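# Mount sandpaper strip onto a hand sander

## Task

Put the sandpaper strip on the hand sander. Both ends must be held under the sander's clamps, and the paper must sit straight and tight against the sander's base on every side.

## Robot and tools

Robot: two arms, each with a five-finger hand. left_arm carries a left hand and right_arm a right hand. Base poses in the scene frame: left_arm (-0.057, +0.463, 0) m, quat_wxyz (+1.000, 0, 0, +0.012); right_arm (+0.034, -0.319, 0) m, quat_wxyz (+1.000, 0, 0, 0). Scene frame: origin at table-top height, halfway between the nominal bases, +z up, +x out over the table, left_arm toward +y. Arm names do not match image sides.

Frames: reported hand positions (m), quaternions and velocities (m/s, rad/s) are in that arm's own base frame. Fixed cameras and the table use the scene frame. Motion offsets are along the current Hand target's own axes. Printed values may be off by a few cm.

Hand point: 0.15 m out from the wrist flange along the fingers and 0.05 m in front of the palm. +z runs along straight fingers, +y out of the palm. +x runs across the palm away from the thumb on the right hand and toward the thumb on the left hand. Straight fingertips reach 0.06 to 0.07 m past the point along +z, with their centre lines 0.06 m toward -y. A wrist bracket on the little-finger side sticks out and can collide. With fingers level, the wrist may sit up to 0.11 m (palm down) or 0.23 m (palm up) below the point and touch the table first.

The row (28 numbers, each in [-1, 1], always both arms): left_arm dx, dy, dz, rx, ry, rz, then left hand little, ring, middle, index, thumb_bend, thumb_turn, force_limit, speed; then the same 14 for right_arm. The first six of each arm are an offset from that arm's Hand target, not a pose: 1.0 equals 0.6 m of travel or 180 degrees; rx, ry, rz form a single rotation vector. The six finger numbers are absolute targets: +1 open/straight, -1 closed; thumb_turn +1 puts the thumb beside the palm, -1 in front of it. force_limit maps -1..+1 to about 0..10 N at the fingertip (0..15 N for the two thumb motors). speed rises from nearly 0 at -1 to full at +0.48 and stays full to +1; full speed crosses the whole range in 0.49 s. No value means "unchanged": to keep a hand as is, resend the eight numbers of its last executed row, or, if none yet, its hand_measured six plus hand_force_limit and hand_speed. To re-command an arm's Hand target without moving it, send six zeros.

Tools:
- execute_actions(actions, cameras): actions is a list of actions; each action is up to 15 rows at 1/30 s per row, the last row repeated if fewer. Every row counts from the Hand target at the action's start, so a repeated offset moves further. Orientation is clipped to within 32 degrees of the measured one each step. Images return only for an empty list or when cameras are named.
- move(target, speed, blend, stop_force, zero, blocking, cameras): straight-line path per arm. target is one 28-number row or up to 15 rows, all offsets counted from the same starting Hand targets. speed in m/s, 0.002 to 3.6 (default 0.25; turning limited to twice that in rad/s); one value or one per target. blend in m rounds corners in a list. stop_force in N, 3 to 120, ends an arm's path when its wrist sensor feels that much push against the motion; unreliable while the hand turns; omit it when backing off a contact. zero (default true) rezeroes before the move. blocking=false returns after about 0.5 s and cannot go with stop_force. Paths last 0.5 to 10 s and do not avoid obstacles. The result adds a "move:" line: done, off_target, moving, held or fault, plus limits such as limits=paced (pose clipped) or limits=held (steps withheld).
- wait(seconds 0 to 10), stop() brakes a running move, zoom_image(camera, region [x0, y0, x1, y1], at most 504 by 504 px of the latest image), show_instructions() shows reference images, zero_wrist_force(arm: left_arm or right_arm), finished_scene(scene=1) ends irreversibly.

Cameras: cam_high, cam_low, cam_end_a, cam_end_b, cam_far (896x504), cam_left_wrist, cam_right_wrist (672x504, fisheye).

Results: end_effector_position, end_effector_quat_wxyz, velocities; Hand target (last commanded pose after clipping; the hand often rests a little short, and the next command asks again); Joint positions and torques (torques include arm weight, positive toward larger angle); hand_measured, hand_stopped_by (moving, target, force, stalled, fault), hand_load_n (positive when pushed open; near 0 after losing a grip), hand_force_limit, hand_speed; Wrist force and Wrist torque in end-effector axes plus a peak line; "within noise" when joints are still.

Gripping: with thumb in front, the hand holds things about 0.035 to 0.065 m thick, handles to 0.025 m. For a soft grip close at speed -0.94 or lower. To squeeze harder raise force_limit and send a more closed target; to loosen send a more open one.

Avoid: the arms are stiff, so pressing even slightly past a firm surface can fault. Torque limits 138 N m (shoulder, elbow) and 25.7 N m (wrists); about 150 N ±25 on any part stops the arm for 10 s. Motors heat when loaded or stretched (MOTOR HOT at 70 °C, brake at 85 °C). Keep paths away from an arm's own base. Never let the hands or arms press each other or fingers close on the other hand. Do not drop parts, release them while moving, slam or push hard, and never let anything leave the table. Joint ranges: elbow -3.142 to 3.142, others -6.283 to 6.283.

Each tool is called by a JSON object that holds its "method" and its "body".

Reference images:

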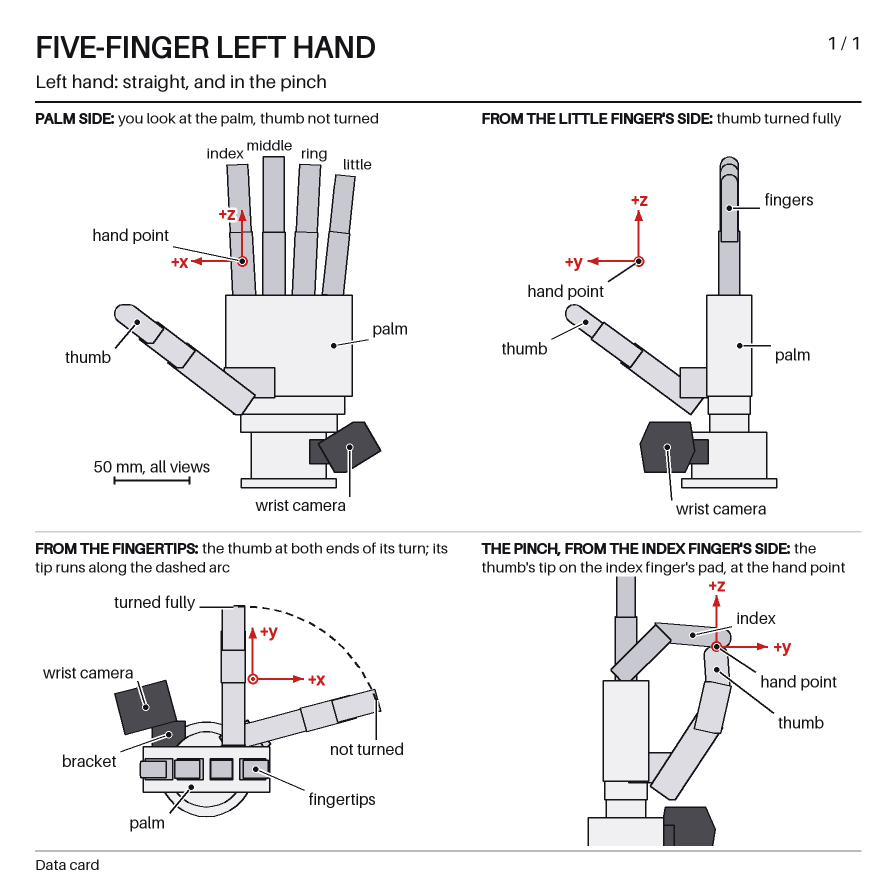

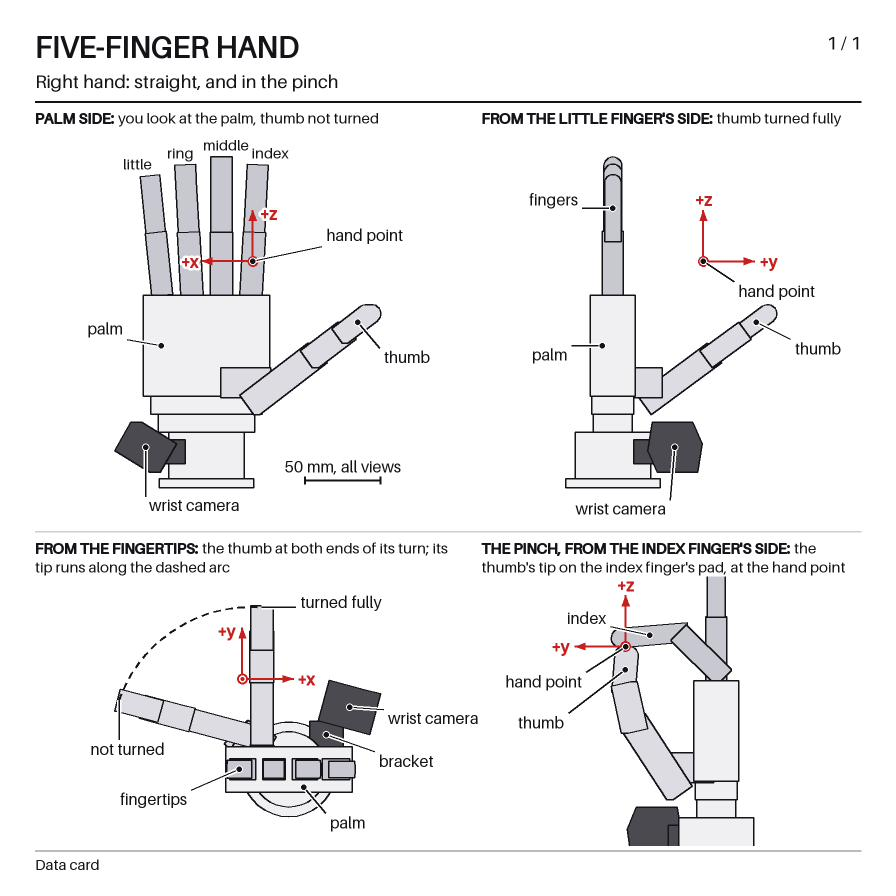

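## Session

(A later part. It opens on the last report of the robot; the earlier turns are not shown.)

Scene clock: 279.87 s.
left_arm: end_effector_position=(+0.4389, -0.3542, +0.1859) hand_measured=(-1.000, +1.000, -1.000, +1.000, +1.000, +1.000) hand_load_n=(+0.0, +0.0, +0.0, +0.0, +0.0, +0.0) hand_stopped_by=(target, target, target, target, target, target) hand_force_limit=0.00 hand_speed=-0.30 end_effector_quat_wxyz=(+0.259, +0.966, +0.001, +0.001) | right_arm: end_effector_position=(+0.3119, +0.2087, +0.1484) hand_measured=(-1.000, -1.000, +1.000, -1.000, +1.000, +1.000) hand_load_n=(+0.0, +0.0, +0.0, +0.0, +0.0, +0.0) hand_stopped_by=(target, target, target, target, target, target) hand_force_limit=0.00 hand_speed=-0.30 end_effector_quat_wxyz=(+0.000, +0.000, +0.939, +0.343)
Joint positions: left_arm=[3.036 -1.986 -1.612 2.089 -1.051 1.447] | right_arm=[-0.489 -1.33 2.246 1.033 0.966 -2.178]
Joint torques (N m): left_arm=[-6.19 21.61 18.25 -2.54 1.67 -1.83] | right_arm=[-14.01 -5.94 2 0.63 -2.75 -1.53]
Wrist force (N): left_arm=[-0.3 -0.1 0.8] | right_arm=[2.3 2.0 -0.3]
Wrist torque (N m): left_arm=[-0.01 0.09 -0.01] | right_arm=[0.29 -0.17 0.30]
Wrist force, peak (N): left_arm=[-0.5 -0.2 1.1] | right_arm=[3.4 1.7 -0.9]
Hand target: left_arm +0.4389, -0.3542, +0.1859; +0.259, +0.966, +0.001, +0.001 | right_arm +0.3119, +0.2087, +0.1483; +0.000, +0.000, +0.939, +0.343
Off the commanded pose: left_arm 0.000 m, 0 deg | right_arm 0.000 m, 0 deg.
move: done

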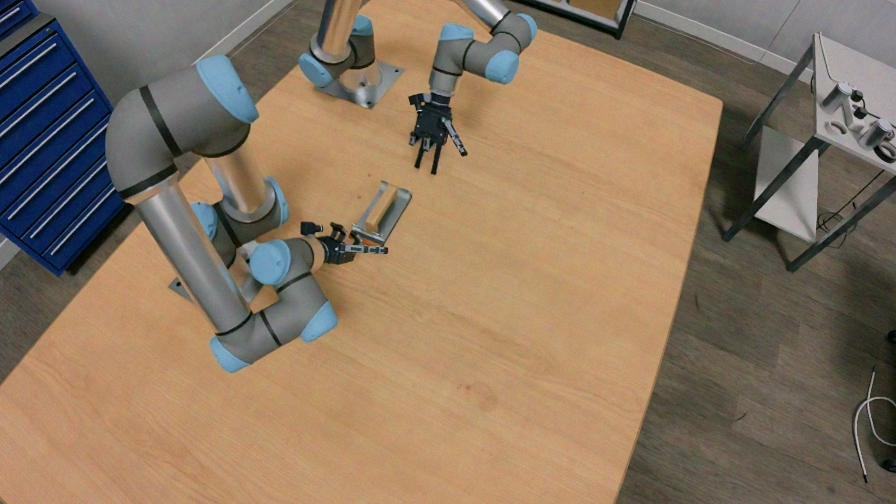

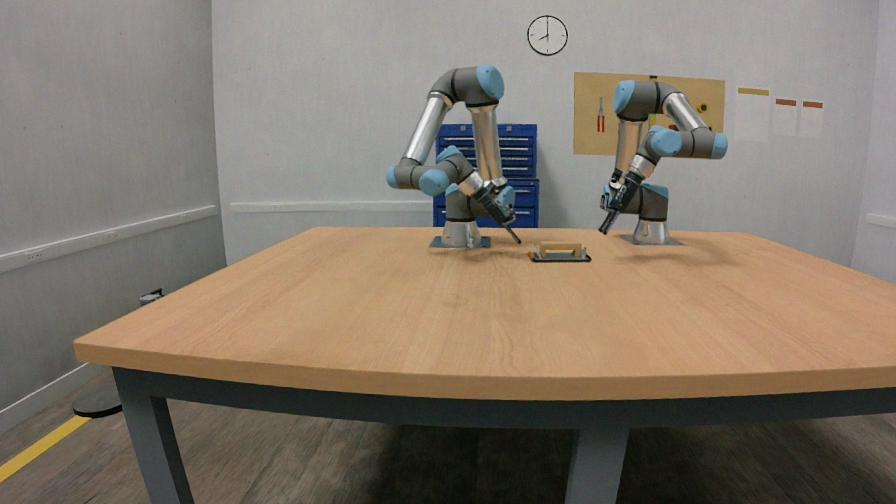

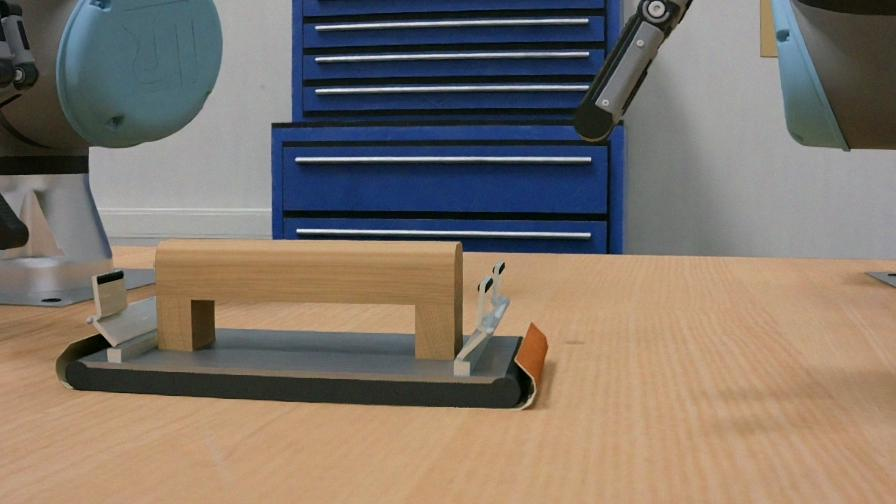

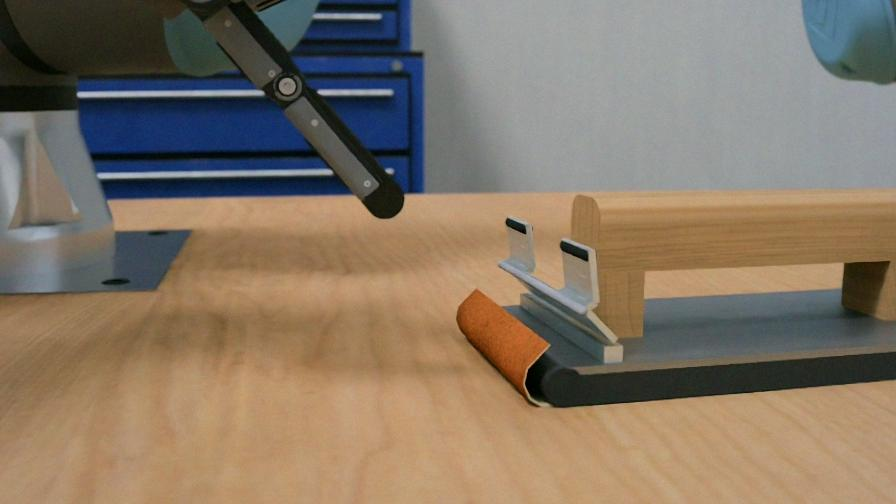

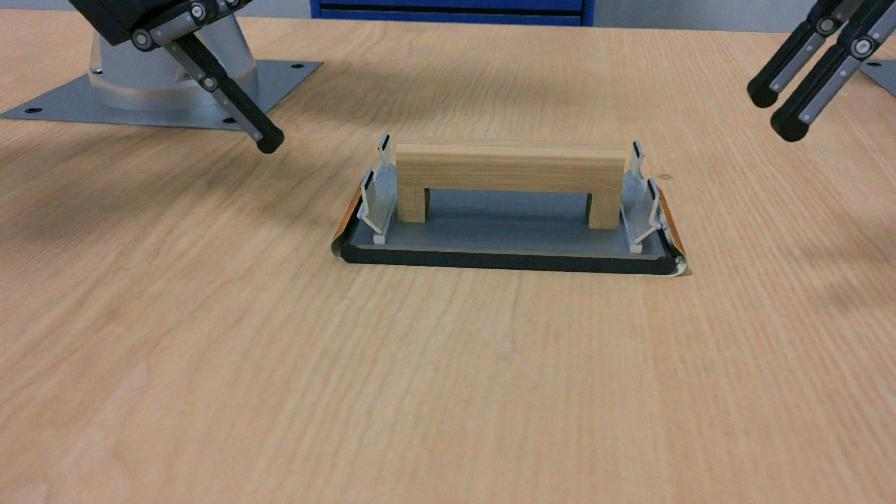

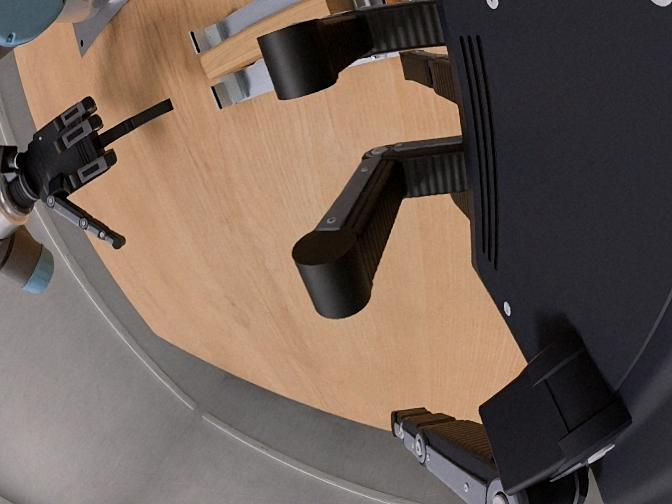

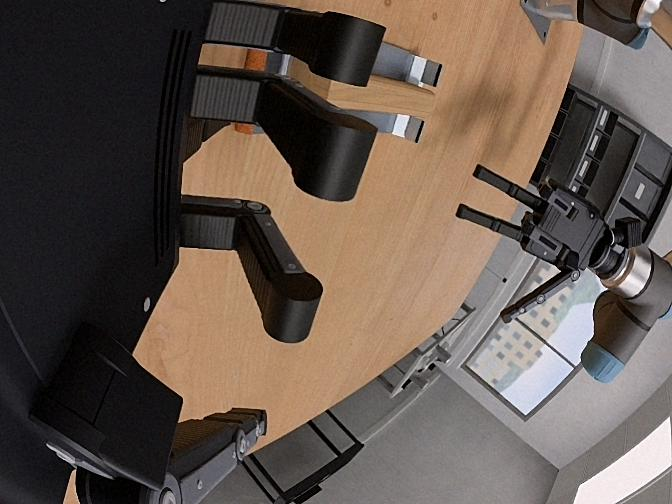

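{"method": "zoom_image", "body": {"camera": "cam_end_b", "region": [0, 200, 260, 310]}}

{"method": "zoom_image", "body": {"camera": "cam_end_b", "region": [440, 180, 896, 420]}}

{"method": "zoom_image", "body": {"camera": "cam_end_a", "region": [0, 220, 500, 430]}}

Scaled by 1.938 from the camera's 896x504 image, which has a finer 1280x720 frame.

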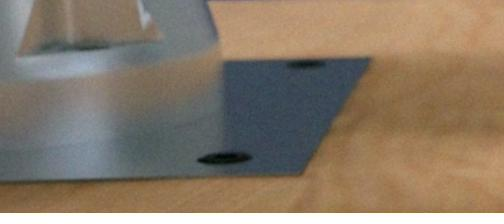

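Scaled by 1.105 from the camera's 896x504 image, which has a finer 1280x720 frame.

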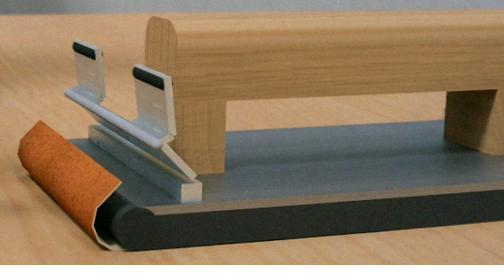

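Scaled by 1.008 from the camera's 896x504 image, which has a finer 1280x720 frame.

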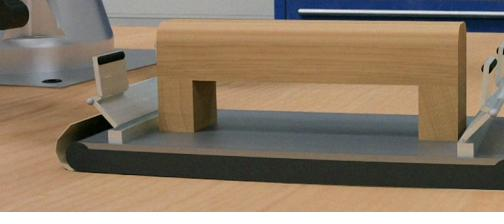

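{"method": "move", "body": {"target": [[0, 0, 0, 0, 0, 0, -1, 1, -1, 1, 1, 1, 0, -0.3, 0, -0.0268, 0.0319, 0, 0, 0, -1, -1, 1, -1, 1, 1, 0, -0.3]], "speed": 0.1, "cameras": ["cam_far", "cam_end_b", "cam_right_wrist", "cam_high"]}}

{"method": "zoom_image", "body": {"camera": "cam_right_wrist", "region": [180, 0, 460, 210]}}

{"method": "zoom_image", "body": {"camera": "cam_high", "region": [310, 170, 430, 270]}}

Scene clock: 440.60 s.
left_arm: end_effector_position=(+0.4389, -0.3542, +0.1859) hand_measured=(-1.000, +1.000, -1.000, +1.000, +1.000, +1.000) hand_load_n=(+0.0, +0.0, +0.0, +0.0, +0.0, +0.0) hand_stopped_by=(target, target, target, target, target, target) hand_force_limit=0.00 hand_speed=-0.30 end_effector_quat_wxyz=(+0.259, +0.966, +0.001, +0.001) | right_arm: end_effector_position=(+0.3119, +0.2087, +0.1234) hand_measured=(-1.000, -1.000, +1.000, -1.000, +1.000, +1.000) hand_load_n=(+0.5, +0.0, +0.0, +0.0, +0.0, +0.0) hand_stopped_by=(target, target, target, target, target, target) hand_force_limit=0.00 hand_speed=-0.30 end_effector_quat_wxyz=(+0.000, +0.000, +0.939, +0.343)
Joint positions: left_arm=[3.036 -1.986 -1.612 2.089 -1.051 1.447] | right_arm=[-0.489 -1.268 2.263 0.953 0.966 -2.179]
Joint torques (N m): left_arm=[-5.16 22.2 6.57 -4.16 1.53 -1.85] | right_arm=[12.86 -8.46 3.14 0.54 -2.77 1.39]
Wrist force (N): left_arm=[-0.4 -0.1 0.9] | right_arm=[2.8 2.0 -0.6]
Wrist torque (N m): left_arm=[-0.02 0.12 -0.02] | right_arm=[0.32 -0.24 0.26]
Wrist force, peak (N): left_arm=[-0.6 -0.3 1.0] | right_arm=[3.1 2.3 -0.3]
Hand target: left_arm +0.4389, -0.3542, +0.1859; +0.259, +0.966, +0.001, +0.001 | right_arm +0.3119, +0.2087, +0.1233; +0.000, +0.000, +0.939, +0.343
Off the commanded pose: left_arm 0.000 m, 0 deg | right_arm 0.000 m, 0 deg.
move: done
Images, in order (width x height): cam_high 896x504, cam_end_b 896x504, cam_far 896x504, cam_right_wrist 672x504.

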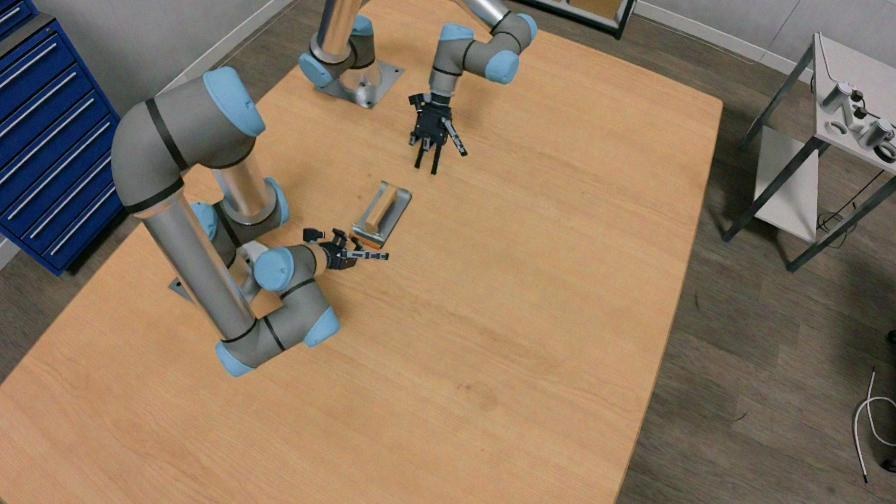

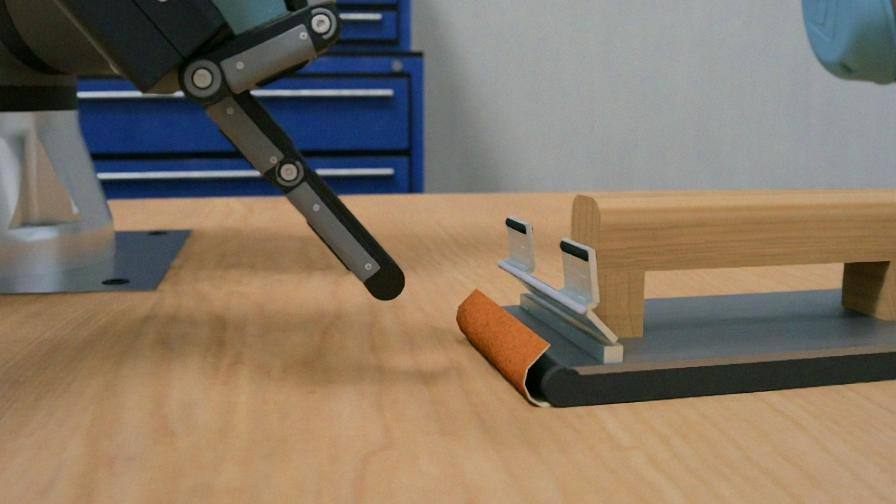

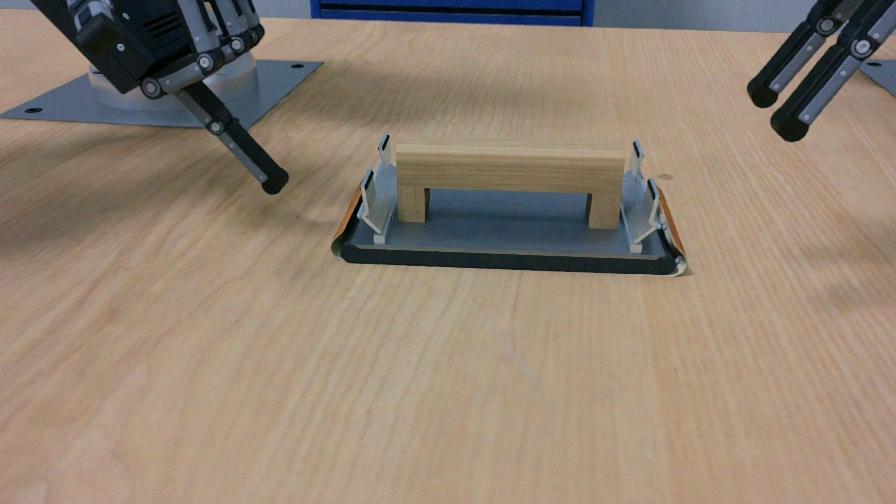

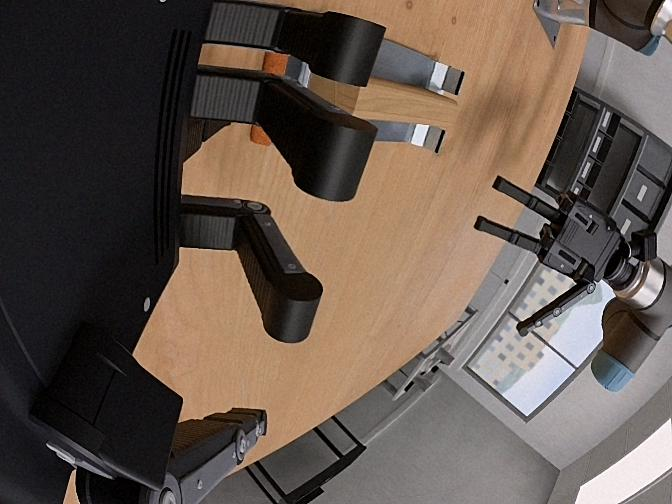

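Scaled by 1.800 from the camera's 672x504 image, which has a finer 960x720 frame.

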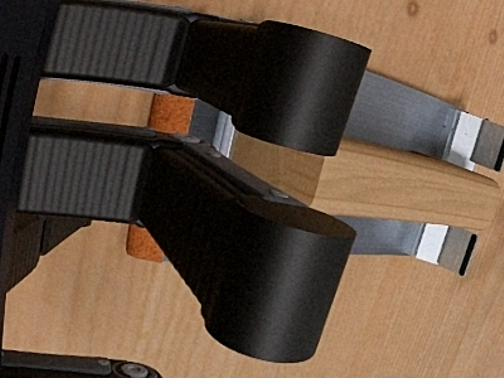

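Scaled by 4.200 from the camera's 896x504 image, which has a finer 1280x720 frame.

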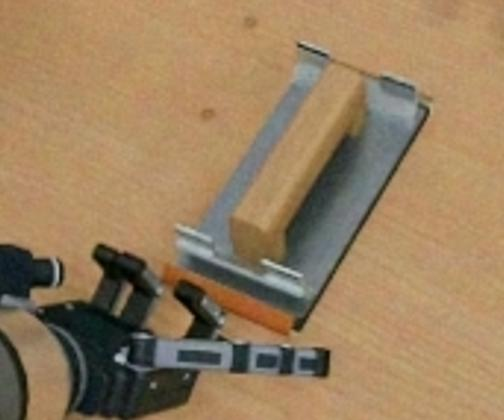

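{"method": "move", "body": {"target": [[0, 0, 0, 0, 0, 0, -1, 1, -1, 1, 1, 1, 0, -0.3, 0, 0, 0, 0, 0, 0, -1, -1, 1, -1, 1, -1, 0, -0.3]], "cameras": ["cam_far", "cam_end_b", "cam_right_wrist", "cam_high"]}}

{"method": "zoom_image", "body": {"camera": "cam_high", "region": [310, 170, 430, 270]}}

Scene clock: 475.43 s.
left_arm: end_effector_position=(+0.4389, -0.3542, +0.1859) hand_measured=(-1.000, +1.000, -1.000, +1.000, +1.000, +1.000) hand_load_n=(+0.0, +0.0, +0.0, +0.0, +0.0, +0.0) hand_stopped_by=(target, target, target, target, target, target) hand_force_limit=0.00 hand_speed=-0.30 end_effector_quat_wxyz=(+0.259, +0.966, +0.001, +0.001) | right_arm: end_effector_position=(+0.3119, +0.2087, +0.1233) hand_measured=(-1.000, -1.000, +1.000, -1.000, +1.000, -1.000) hand_load_n=(+0.0, +0.5, +0.0, +0.0, +0.0, +0.0) hand_stopped_by=(target, target, target, target, target, target) hand_force_limit=0.00 hand_speed=-0.30 end_effector_quat_wxyz=(+0.000, +0.000, +0.939, +0.343)
Joint positions: left_arm=[3.036 -1.986 -1.612 2.089 -1.051 1.447] | right_arm=[-0.489 -1.268 2.263 0.953 0.966 -2.179]
Joint torques (N m): left_arm=[-3.11 21.99 5.95 -4.15 1.75 -1.69] | right_arm=[11.41 -8.18 0.87 2.07 -1.9 1.48]
Wrist force (N): left_arm=[-0.5 -0.2 0.7] | right_arm=[2.8 2.2 -0.5]
Wrist torque (N m): left_arm=[-0.02 0.12 -0.02] | right_arm=[0.34 -0.27 0.25]
Wrist force, peak (N): left_arm=[-0.6 -0.2 1.0] | right_arm=[2.9 2.5 -0.8]
Hand target: left_arm +0.4389, -0.3542, +0.1859; +0.259, +0.966, +0.001, +0.001 | right_arm +0.3119, +0.2087, +0.1233; +0.000, +0.000, +0.939, +0.343
Off the commanded pose: left_arm 0.000 m, 0 deg | right_arm 0.000 m, 0 deg.
move: done
Images, in order (width x height): cam_high 896x504, cam_end_b 896x504, cam_far 896x504, cam_right_wrist 672x504.

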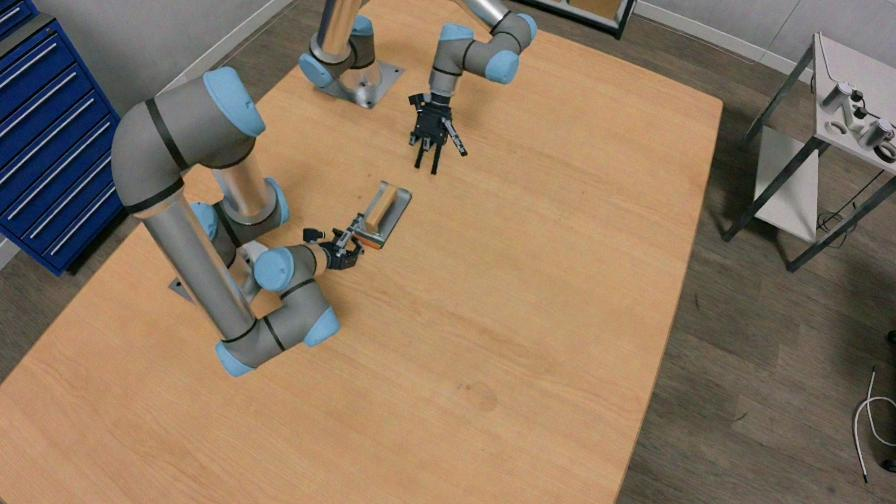

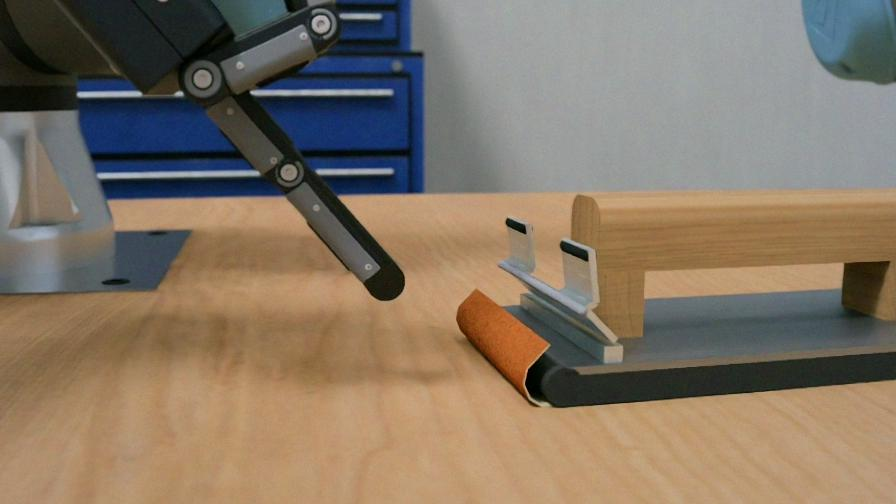

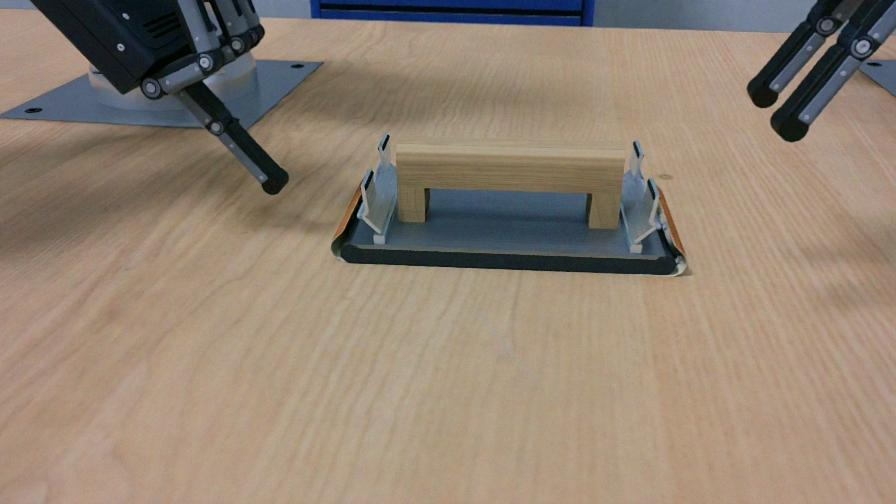

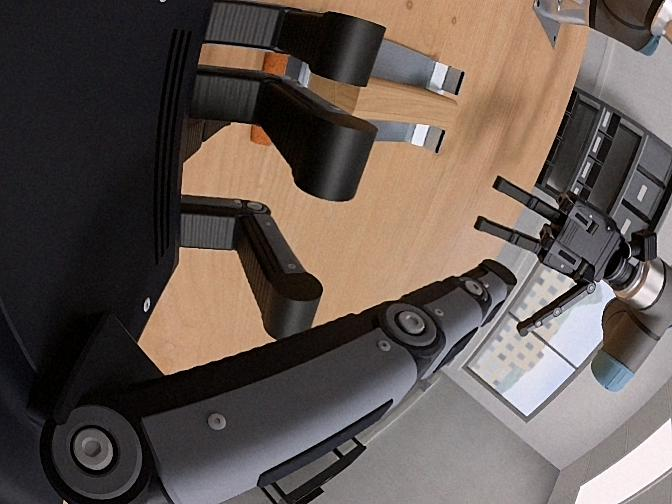

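Scaled by 4.200 from the camera's 896x504 image, which has a finer 1280x720 frame.

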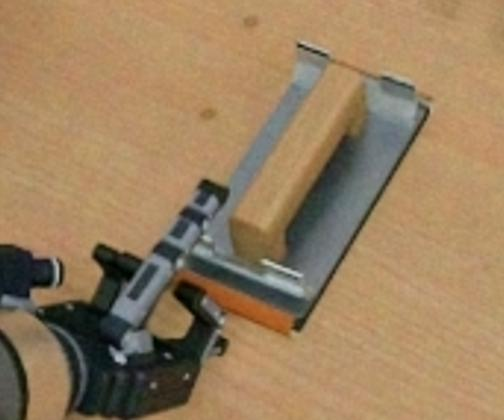

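{"method": "move", "body": {"target": [[0, 0, 0, 0, 0, 0, -1, 1, -1, 1, 1, 1, 0, -0.3, 0.0132, 0.0173, 0.0406, 0, 0.0221, -0.0264, -1, -1, 1, -1, 1, -1, 0, -0.3]], "speed": 0.06, "cameras": ["cam_far", "cam_end_b", "cam_right_wrist", "cam_high"]}}

{"method": "zoom_image", "body": {"camera": "cam_end_b", "region": [400, 190, 680, 430]}}

{"method": "zoom_image", "body": {"camera": "cam_far", "region": [250, 100, 450, 280]}}

{"method": "zoom_image", "body": {"camera": "cam_high", "region": [330, 190, 410, 260]}}

Scene clock: 551.57 s.
left_arm: end_effector_position=(+0.4389, -0.3542, +0.1859) hand_measured=(-1.000, +1.000, -1.000, +1.000, +1.000, +1.000) hand_load_n=(+0.0, +0.0, +0.0, +0.0, +0.0, +0.0) hand_stopped_by=(target, target, target, target, target, target) hand_force_limit=0.00 hand_speed=-0.30 end_effector_quat_wxyz=(+0.259, +0.966, +0.001, +0.001) | right_arm: end_effector_position=(+0.3040, +0.2323, +0.1114) hand_measured=(-1.000, -1.000, +1.000, -1.000, +1.000, -1.000) hand_load_n=(+0.0, +0.0, +0.0, +0.0, +0.0, +0.0) hand_stopped_by=(target, target, target, target, target, target) hand_force_limit=0.00 hand_speed=-0.30 end_effector_quat_wxyz=(-0.019, -0.051, +0.938, +0.343)
Joint positions: left_arm=[3.036 -1.986 -1.612 2.089 -1.051 1.447] | right_arm=[-0.389 -1.209 2.224 0.938 0.968 -2.188]
Joint torques (N m): left_arm=[-1.09 22.54 6.53 -4.03 1.56 -1.72] | right_arm=[10.93 -9.26 -20.78 0.45 1.16 -0.52]
Wrist force (N): left_arm=[-0.4 -0.2 0.7] | right_arm=[2.5 2.0 -0.2]
Wrist torque (N m): left_arm=[-0.01 0.11 -0.02] | right_arm=[0.31 -0.23 0.32]
Wrist force, peak (N): left_arm=[-0.5 -0.1 1.1] | right_arm=[3.1 2.3 -0.3]
Hand target: left_arm +0.4389, -0.3542, +0.1859; +0.259, +0.966, +0.001, +0.001 | right_arm +0.3040, +0.2324, +0.1114; -0.019, -0.051, +0.938, +0.343
Off the commanded pose: left_arm 0.000 m, 0 deg | right_arm 0.000 m, 0 deg.
move: done
Images, in order (width x height): cam_high 896x504, cam_end_b 896x504, cam_far 896x504, cam_right_wrist 672x504.

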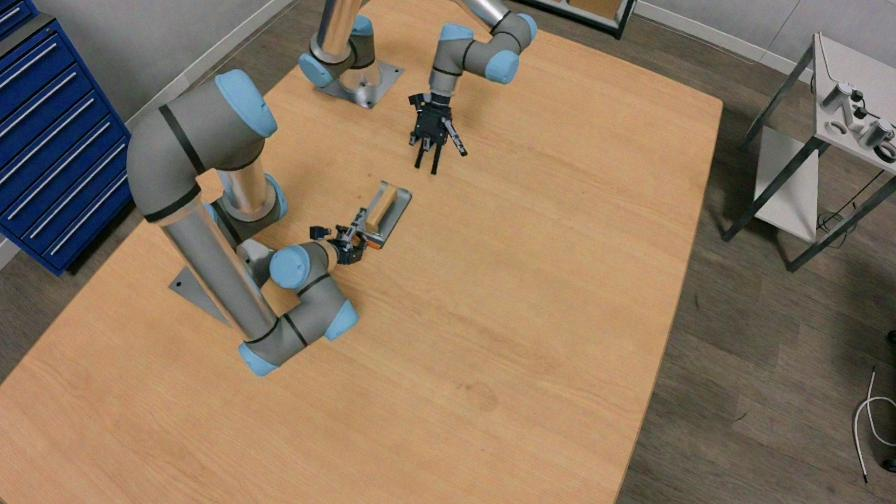

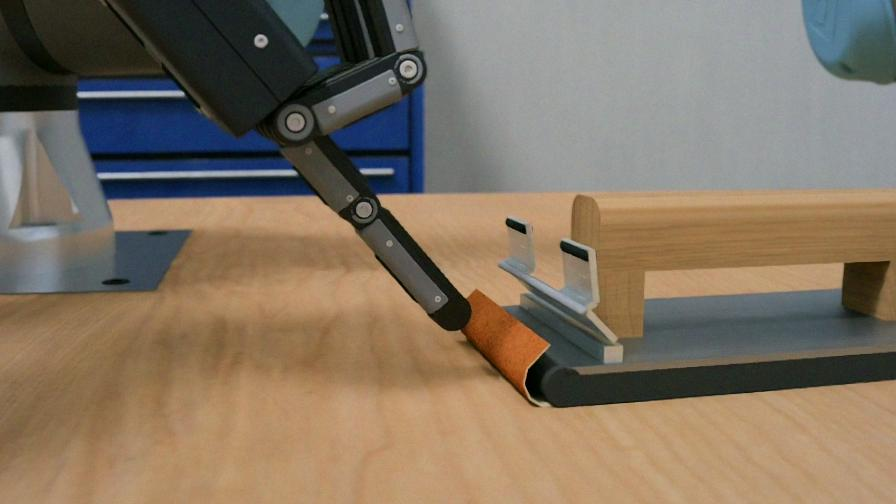

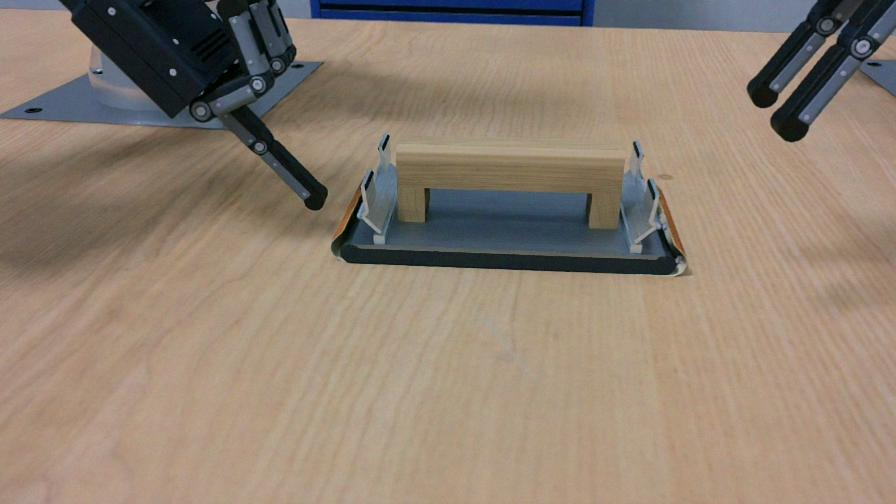

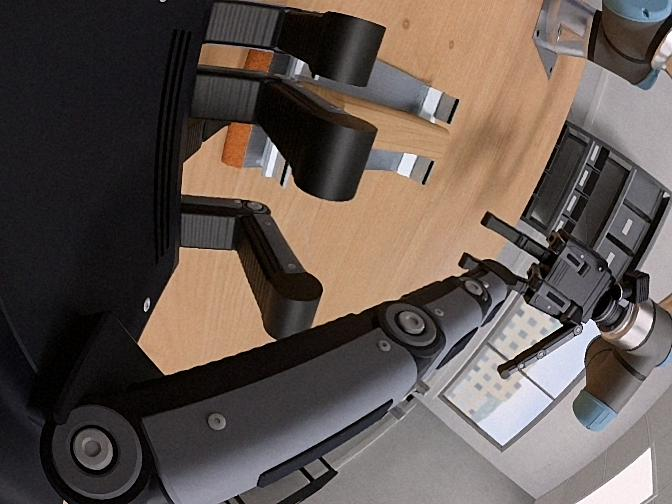

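Scaled by 1.800 from the camera's 896x504 image, which has a finer 1280x720 frame.

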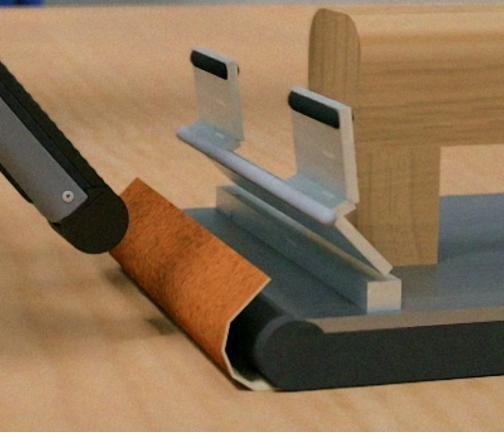

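Scaled by 2.520 from the camera's 896x504 image, which has a finer 1280x720 frame.

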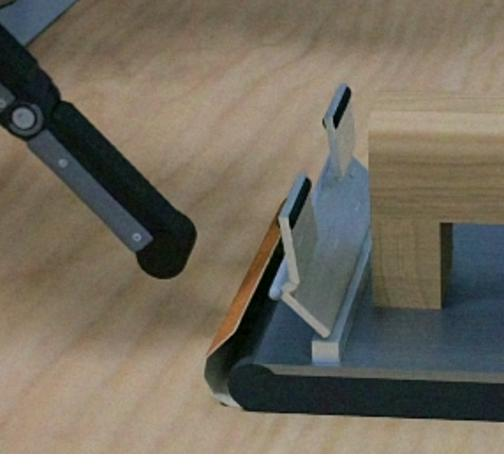

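Scaled by 6.300 from the camera's 896x504 image, which has a finer 1280x720 frame.

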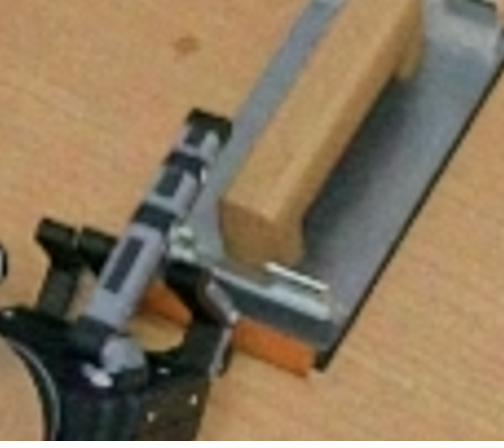

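{"method": "move", "body": {"target": [[0, 0, 0, 0, 0, 0, -1, 1, -1, 1, 1, 1, 0, -0.3, 0, 0, 0, 0, 0, 0, 1, 1, 1, -1, 1, -1, 0, -0.3]], "cameras": ["cam_far", "cam_end_b", "cam_right_wrist"]}}

{"method": "zoom_image", "body": {"camera": "cam_right_wrist", "region": [170, 0, 450, 210]}}

Scene clock: 585.33 s.
left_arm: end_effector_position=(+0.4389, -0.3542, +0.1859) hand_measured=(-1.000, +1.000, -1.000, +1.000, +1.000, +1.000) hand_load_n=(+0.0, +0.0, +0.0, +0.0, +0.0, +0.0) hand_stopped_by=(target, target, target, target, target, target) hand_force_limit=0.00 hand_speed=-0.30 end_effector_quat_wxyz=(+0.259, +0.966, +0.001, +0.001) | right_arm: end_effector_position=(+0.3040, +0.2324, +0.1114) hand_measured=(+1.000, +1.000, +1.000, -1.000, +1.000, -1.000) hand_load_n=(+0.0, +0.0, +0.0, +0.0, +0.0, +0.0) hand_stopped_by=(target, target, target, target, target, target) hand_force_limit=0.00 hand_speed=-0.30 end_effector_quat_wxyz=(-0.019, -0.051, +0.938, +0.343)
Joint positions: left_arm=[3.036 -1.986 -1.612 2.089 -1.051 1.447] | right_arm=[-0.389 -1.208 2.224 0.938 0.968 -2.188]
Joint torques (N m): left_arm=[-0.15 22.53 6.32 -4.04 1.76 -1.57] | right_arm=[11.52 -10.4 -19.74 1.95 0.9 1.37]
Wrist force (N): left_arm=[-0.4 -0.1 0.9] | right_arm=[2.3 2.0 0.0]
Wrist torque (N m): left_arm=[0.00 0.10 -0.02] | right_arm=[0.30 -0.22 0.30]
Wrist force, peak (N): left_arm=[-0.5 -0.1 1.1] | right_arm=[2.8 2.3 -0.5]
Hand target: left_arm +0.4389, -0.3542, +0.1859; +0.259, +0.966, +0.001, +0.001 | right_arm +0.3040, +0.2324, +0.1114; -0.019, -0.051, +0.938, +0.343
Off the commanded pose: left_arm 0.000 m, 0 deg | right_arm 0.000 m, 0 deg.
move: done
Images, in order (width x height): cam_end_b 896x504, cam_far 896x504, cam_right_wrist 672x504.

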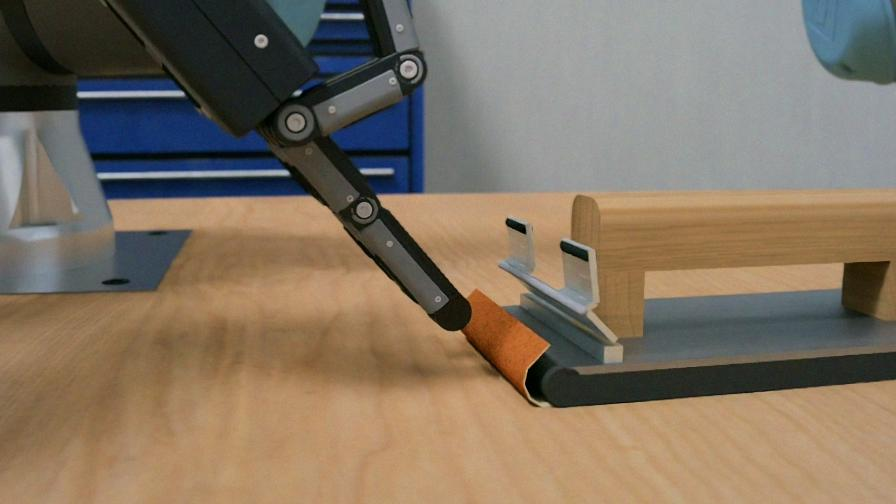

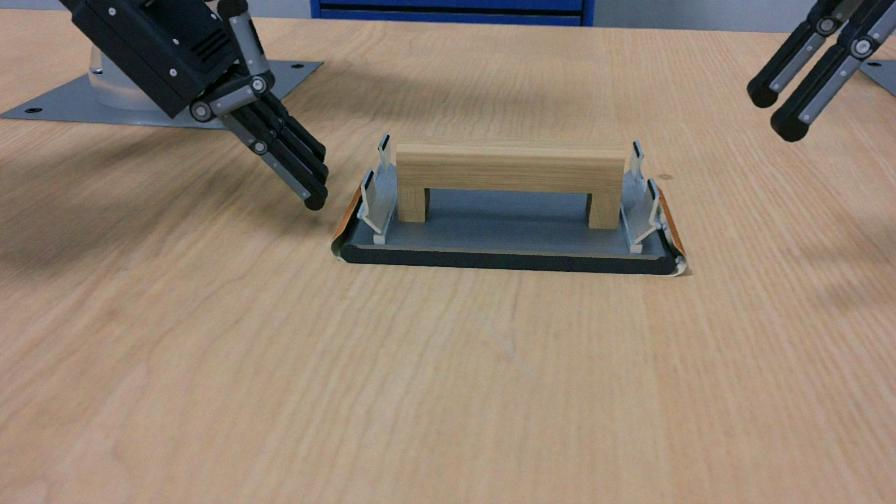

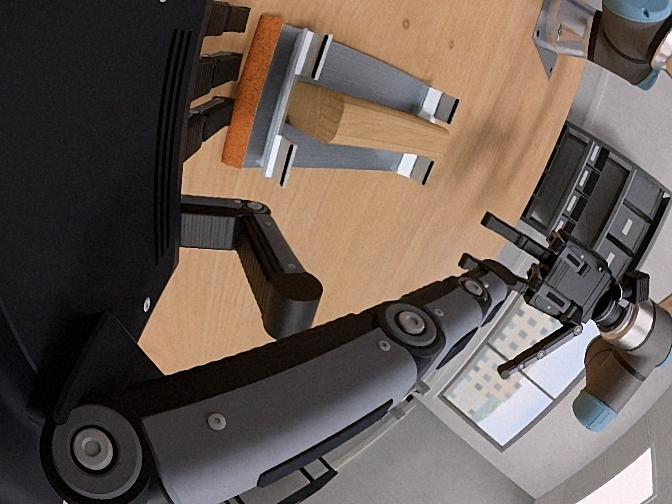

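Scaled by 1.800 from the camera's 672x504 image, which has a finer 960x720 frame.

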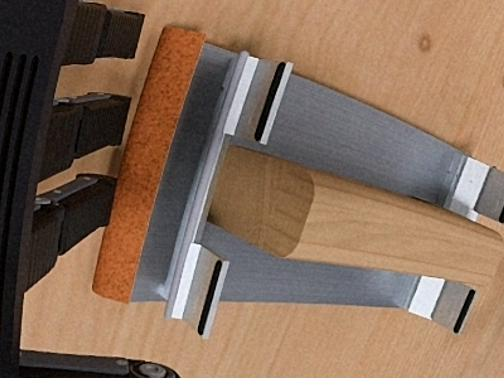

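{"method": "zoom_image", "body": {"camera": "cam_right_wrist", "region": [180, 10, 320, 190]}}

{"method": "zoom_image", "body": {"camera": "cam_far", "region": [290, 120, 420, 280]}}

Scaled by 2.800 from the camera's 672x504 image, which has a finer 960x720 frame.

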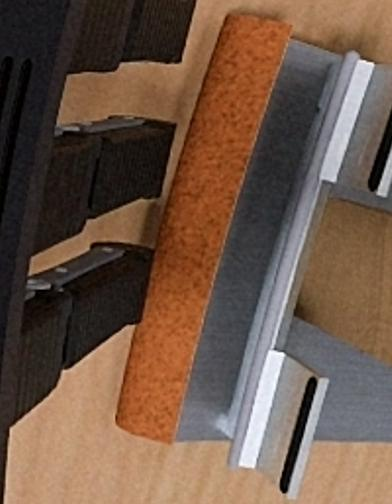

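Scaled by 3.150 from the camera's 896x504 image, which has a finer 1280x720 frame.

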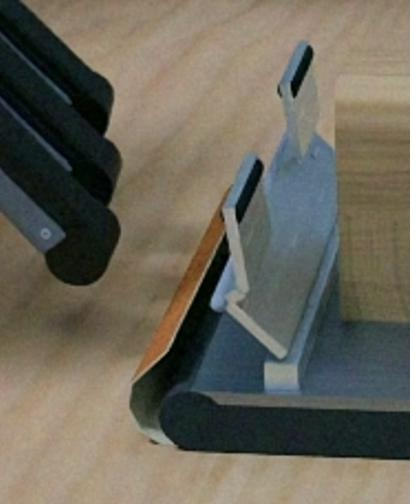

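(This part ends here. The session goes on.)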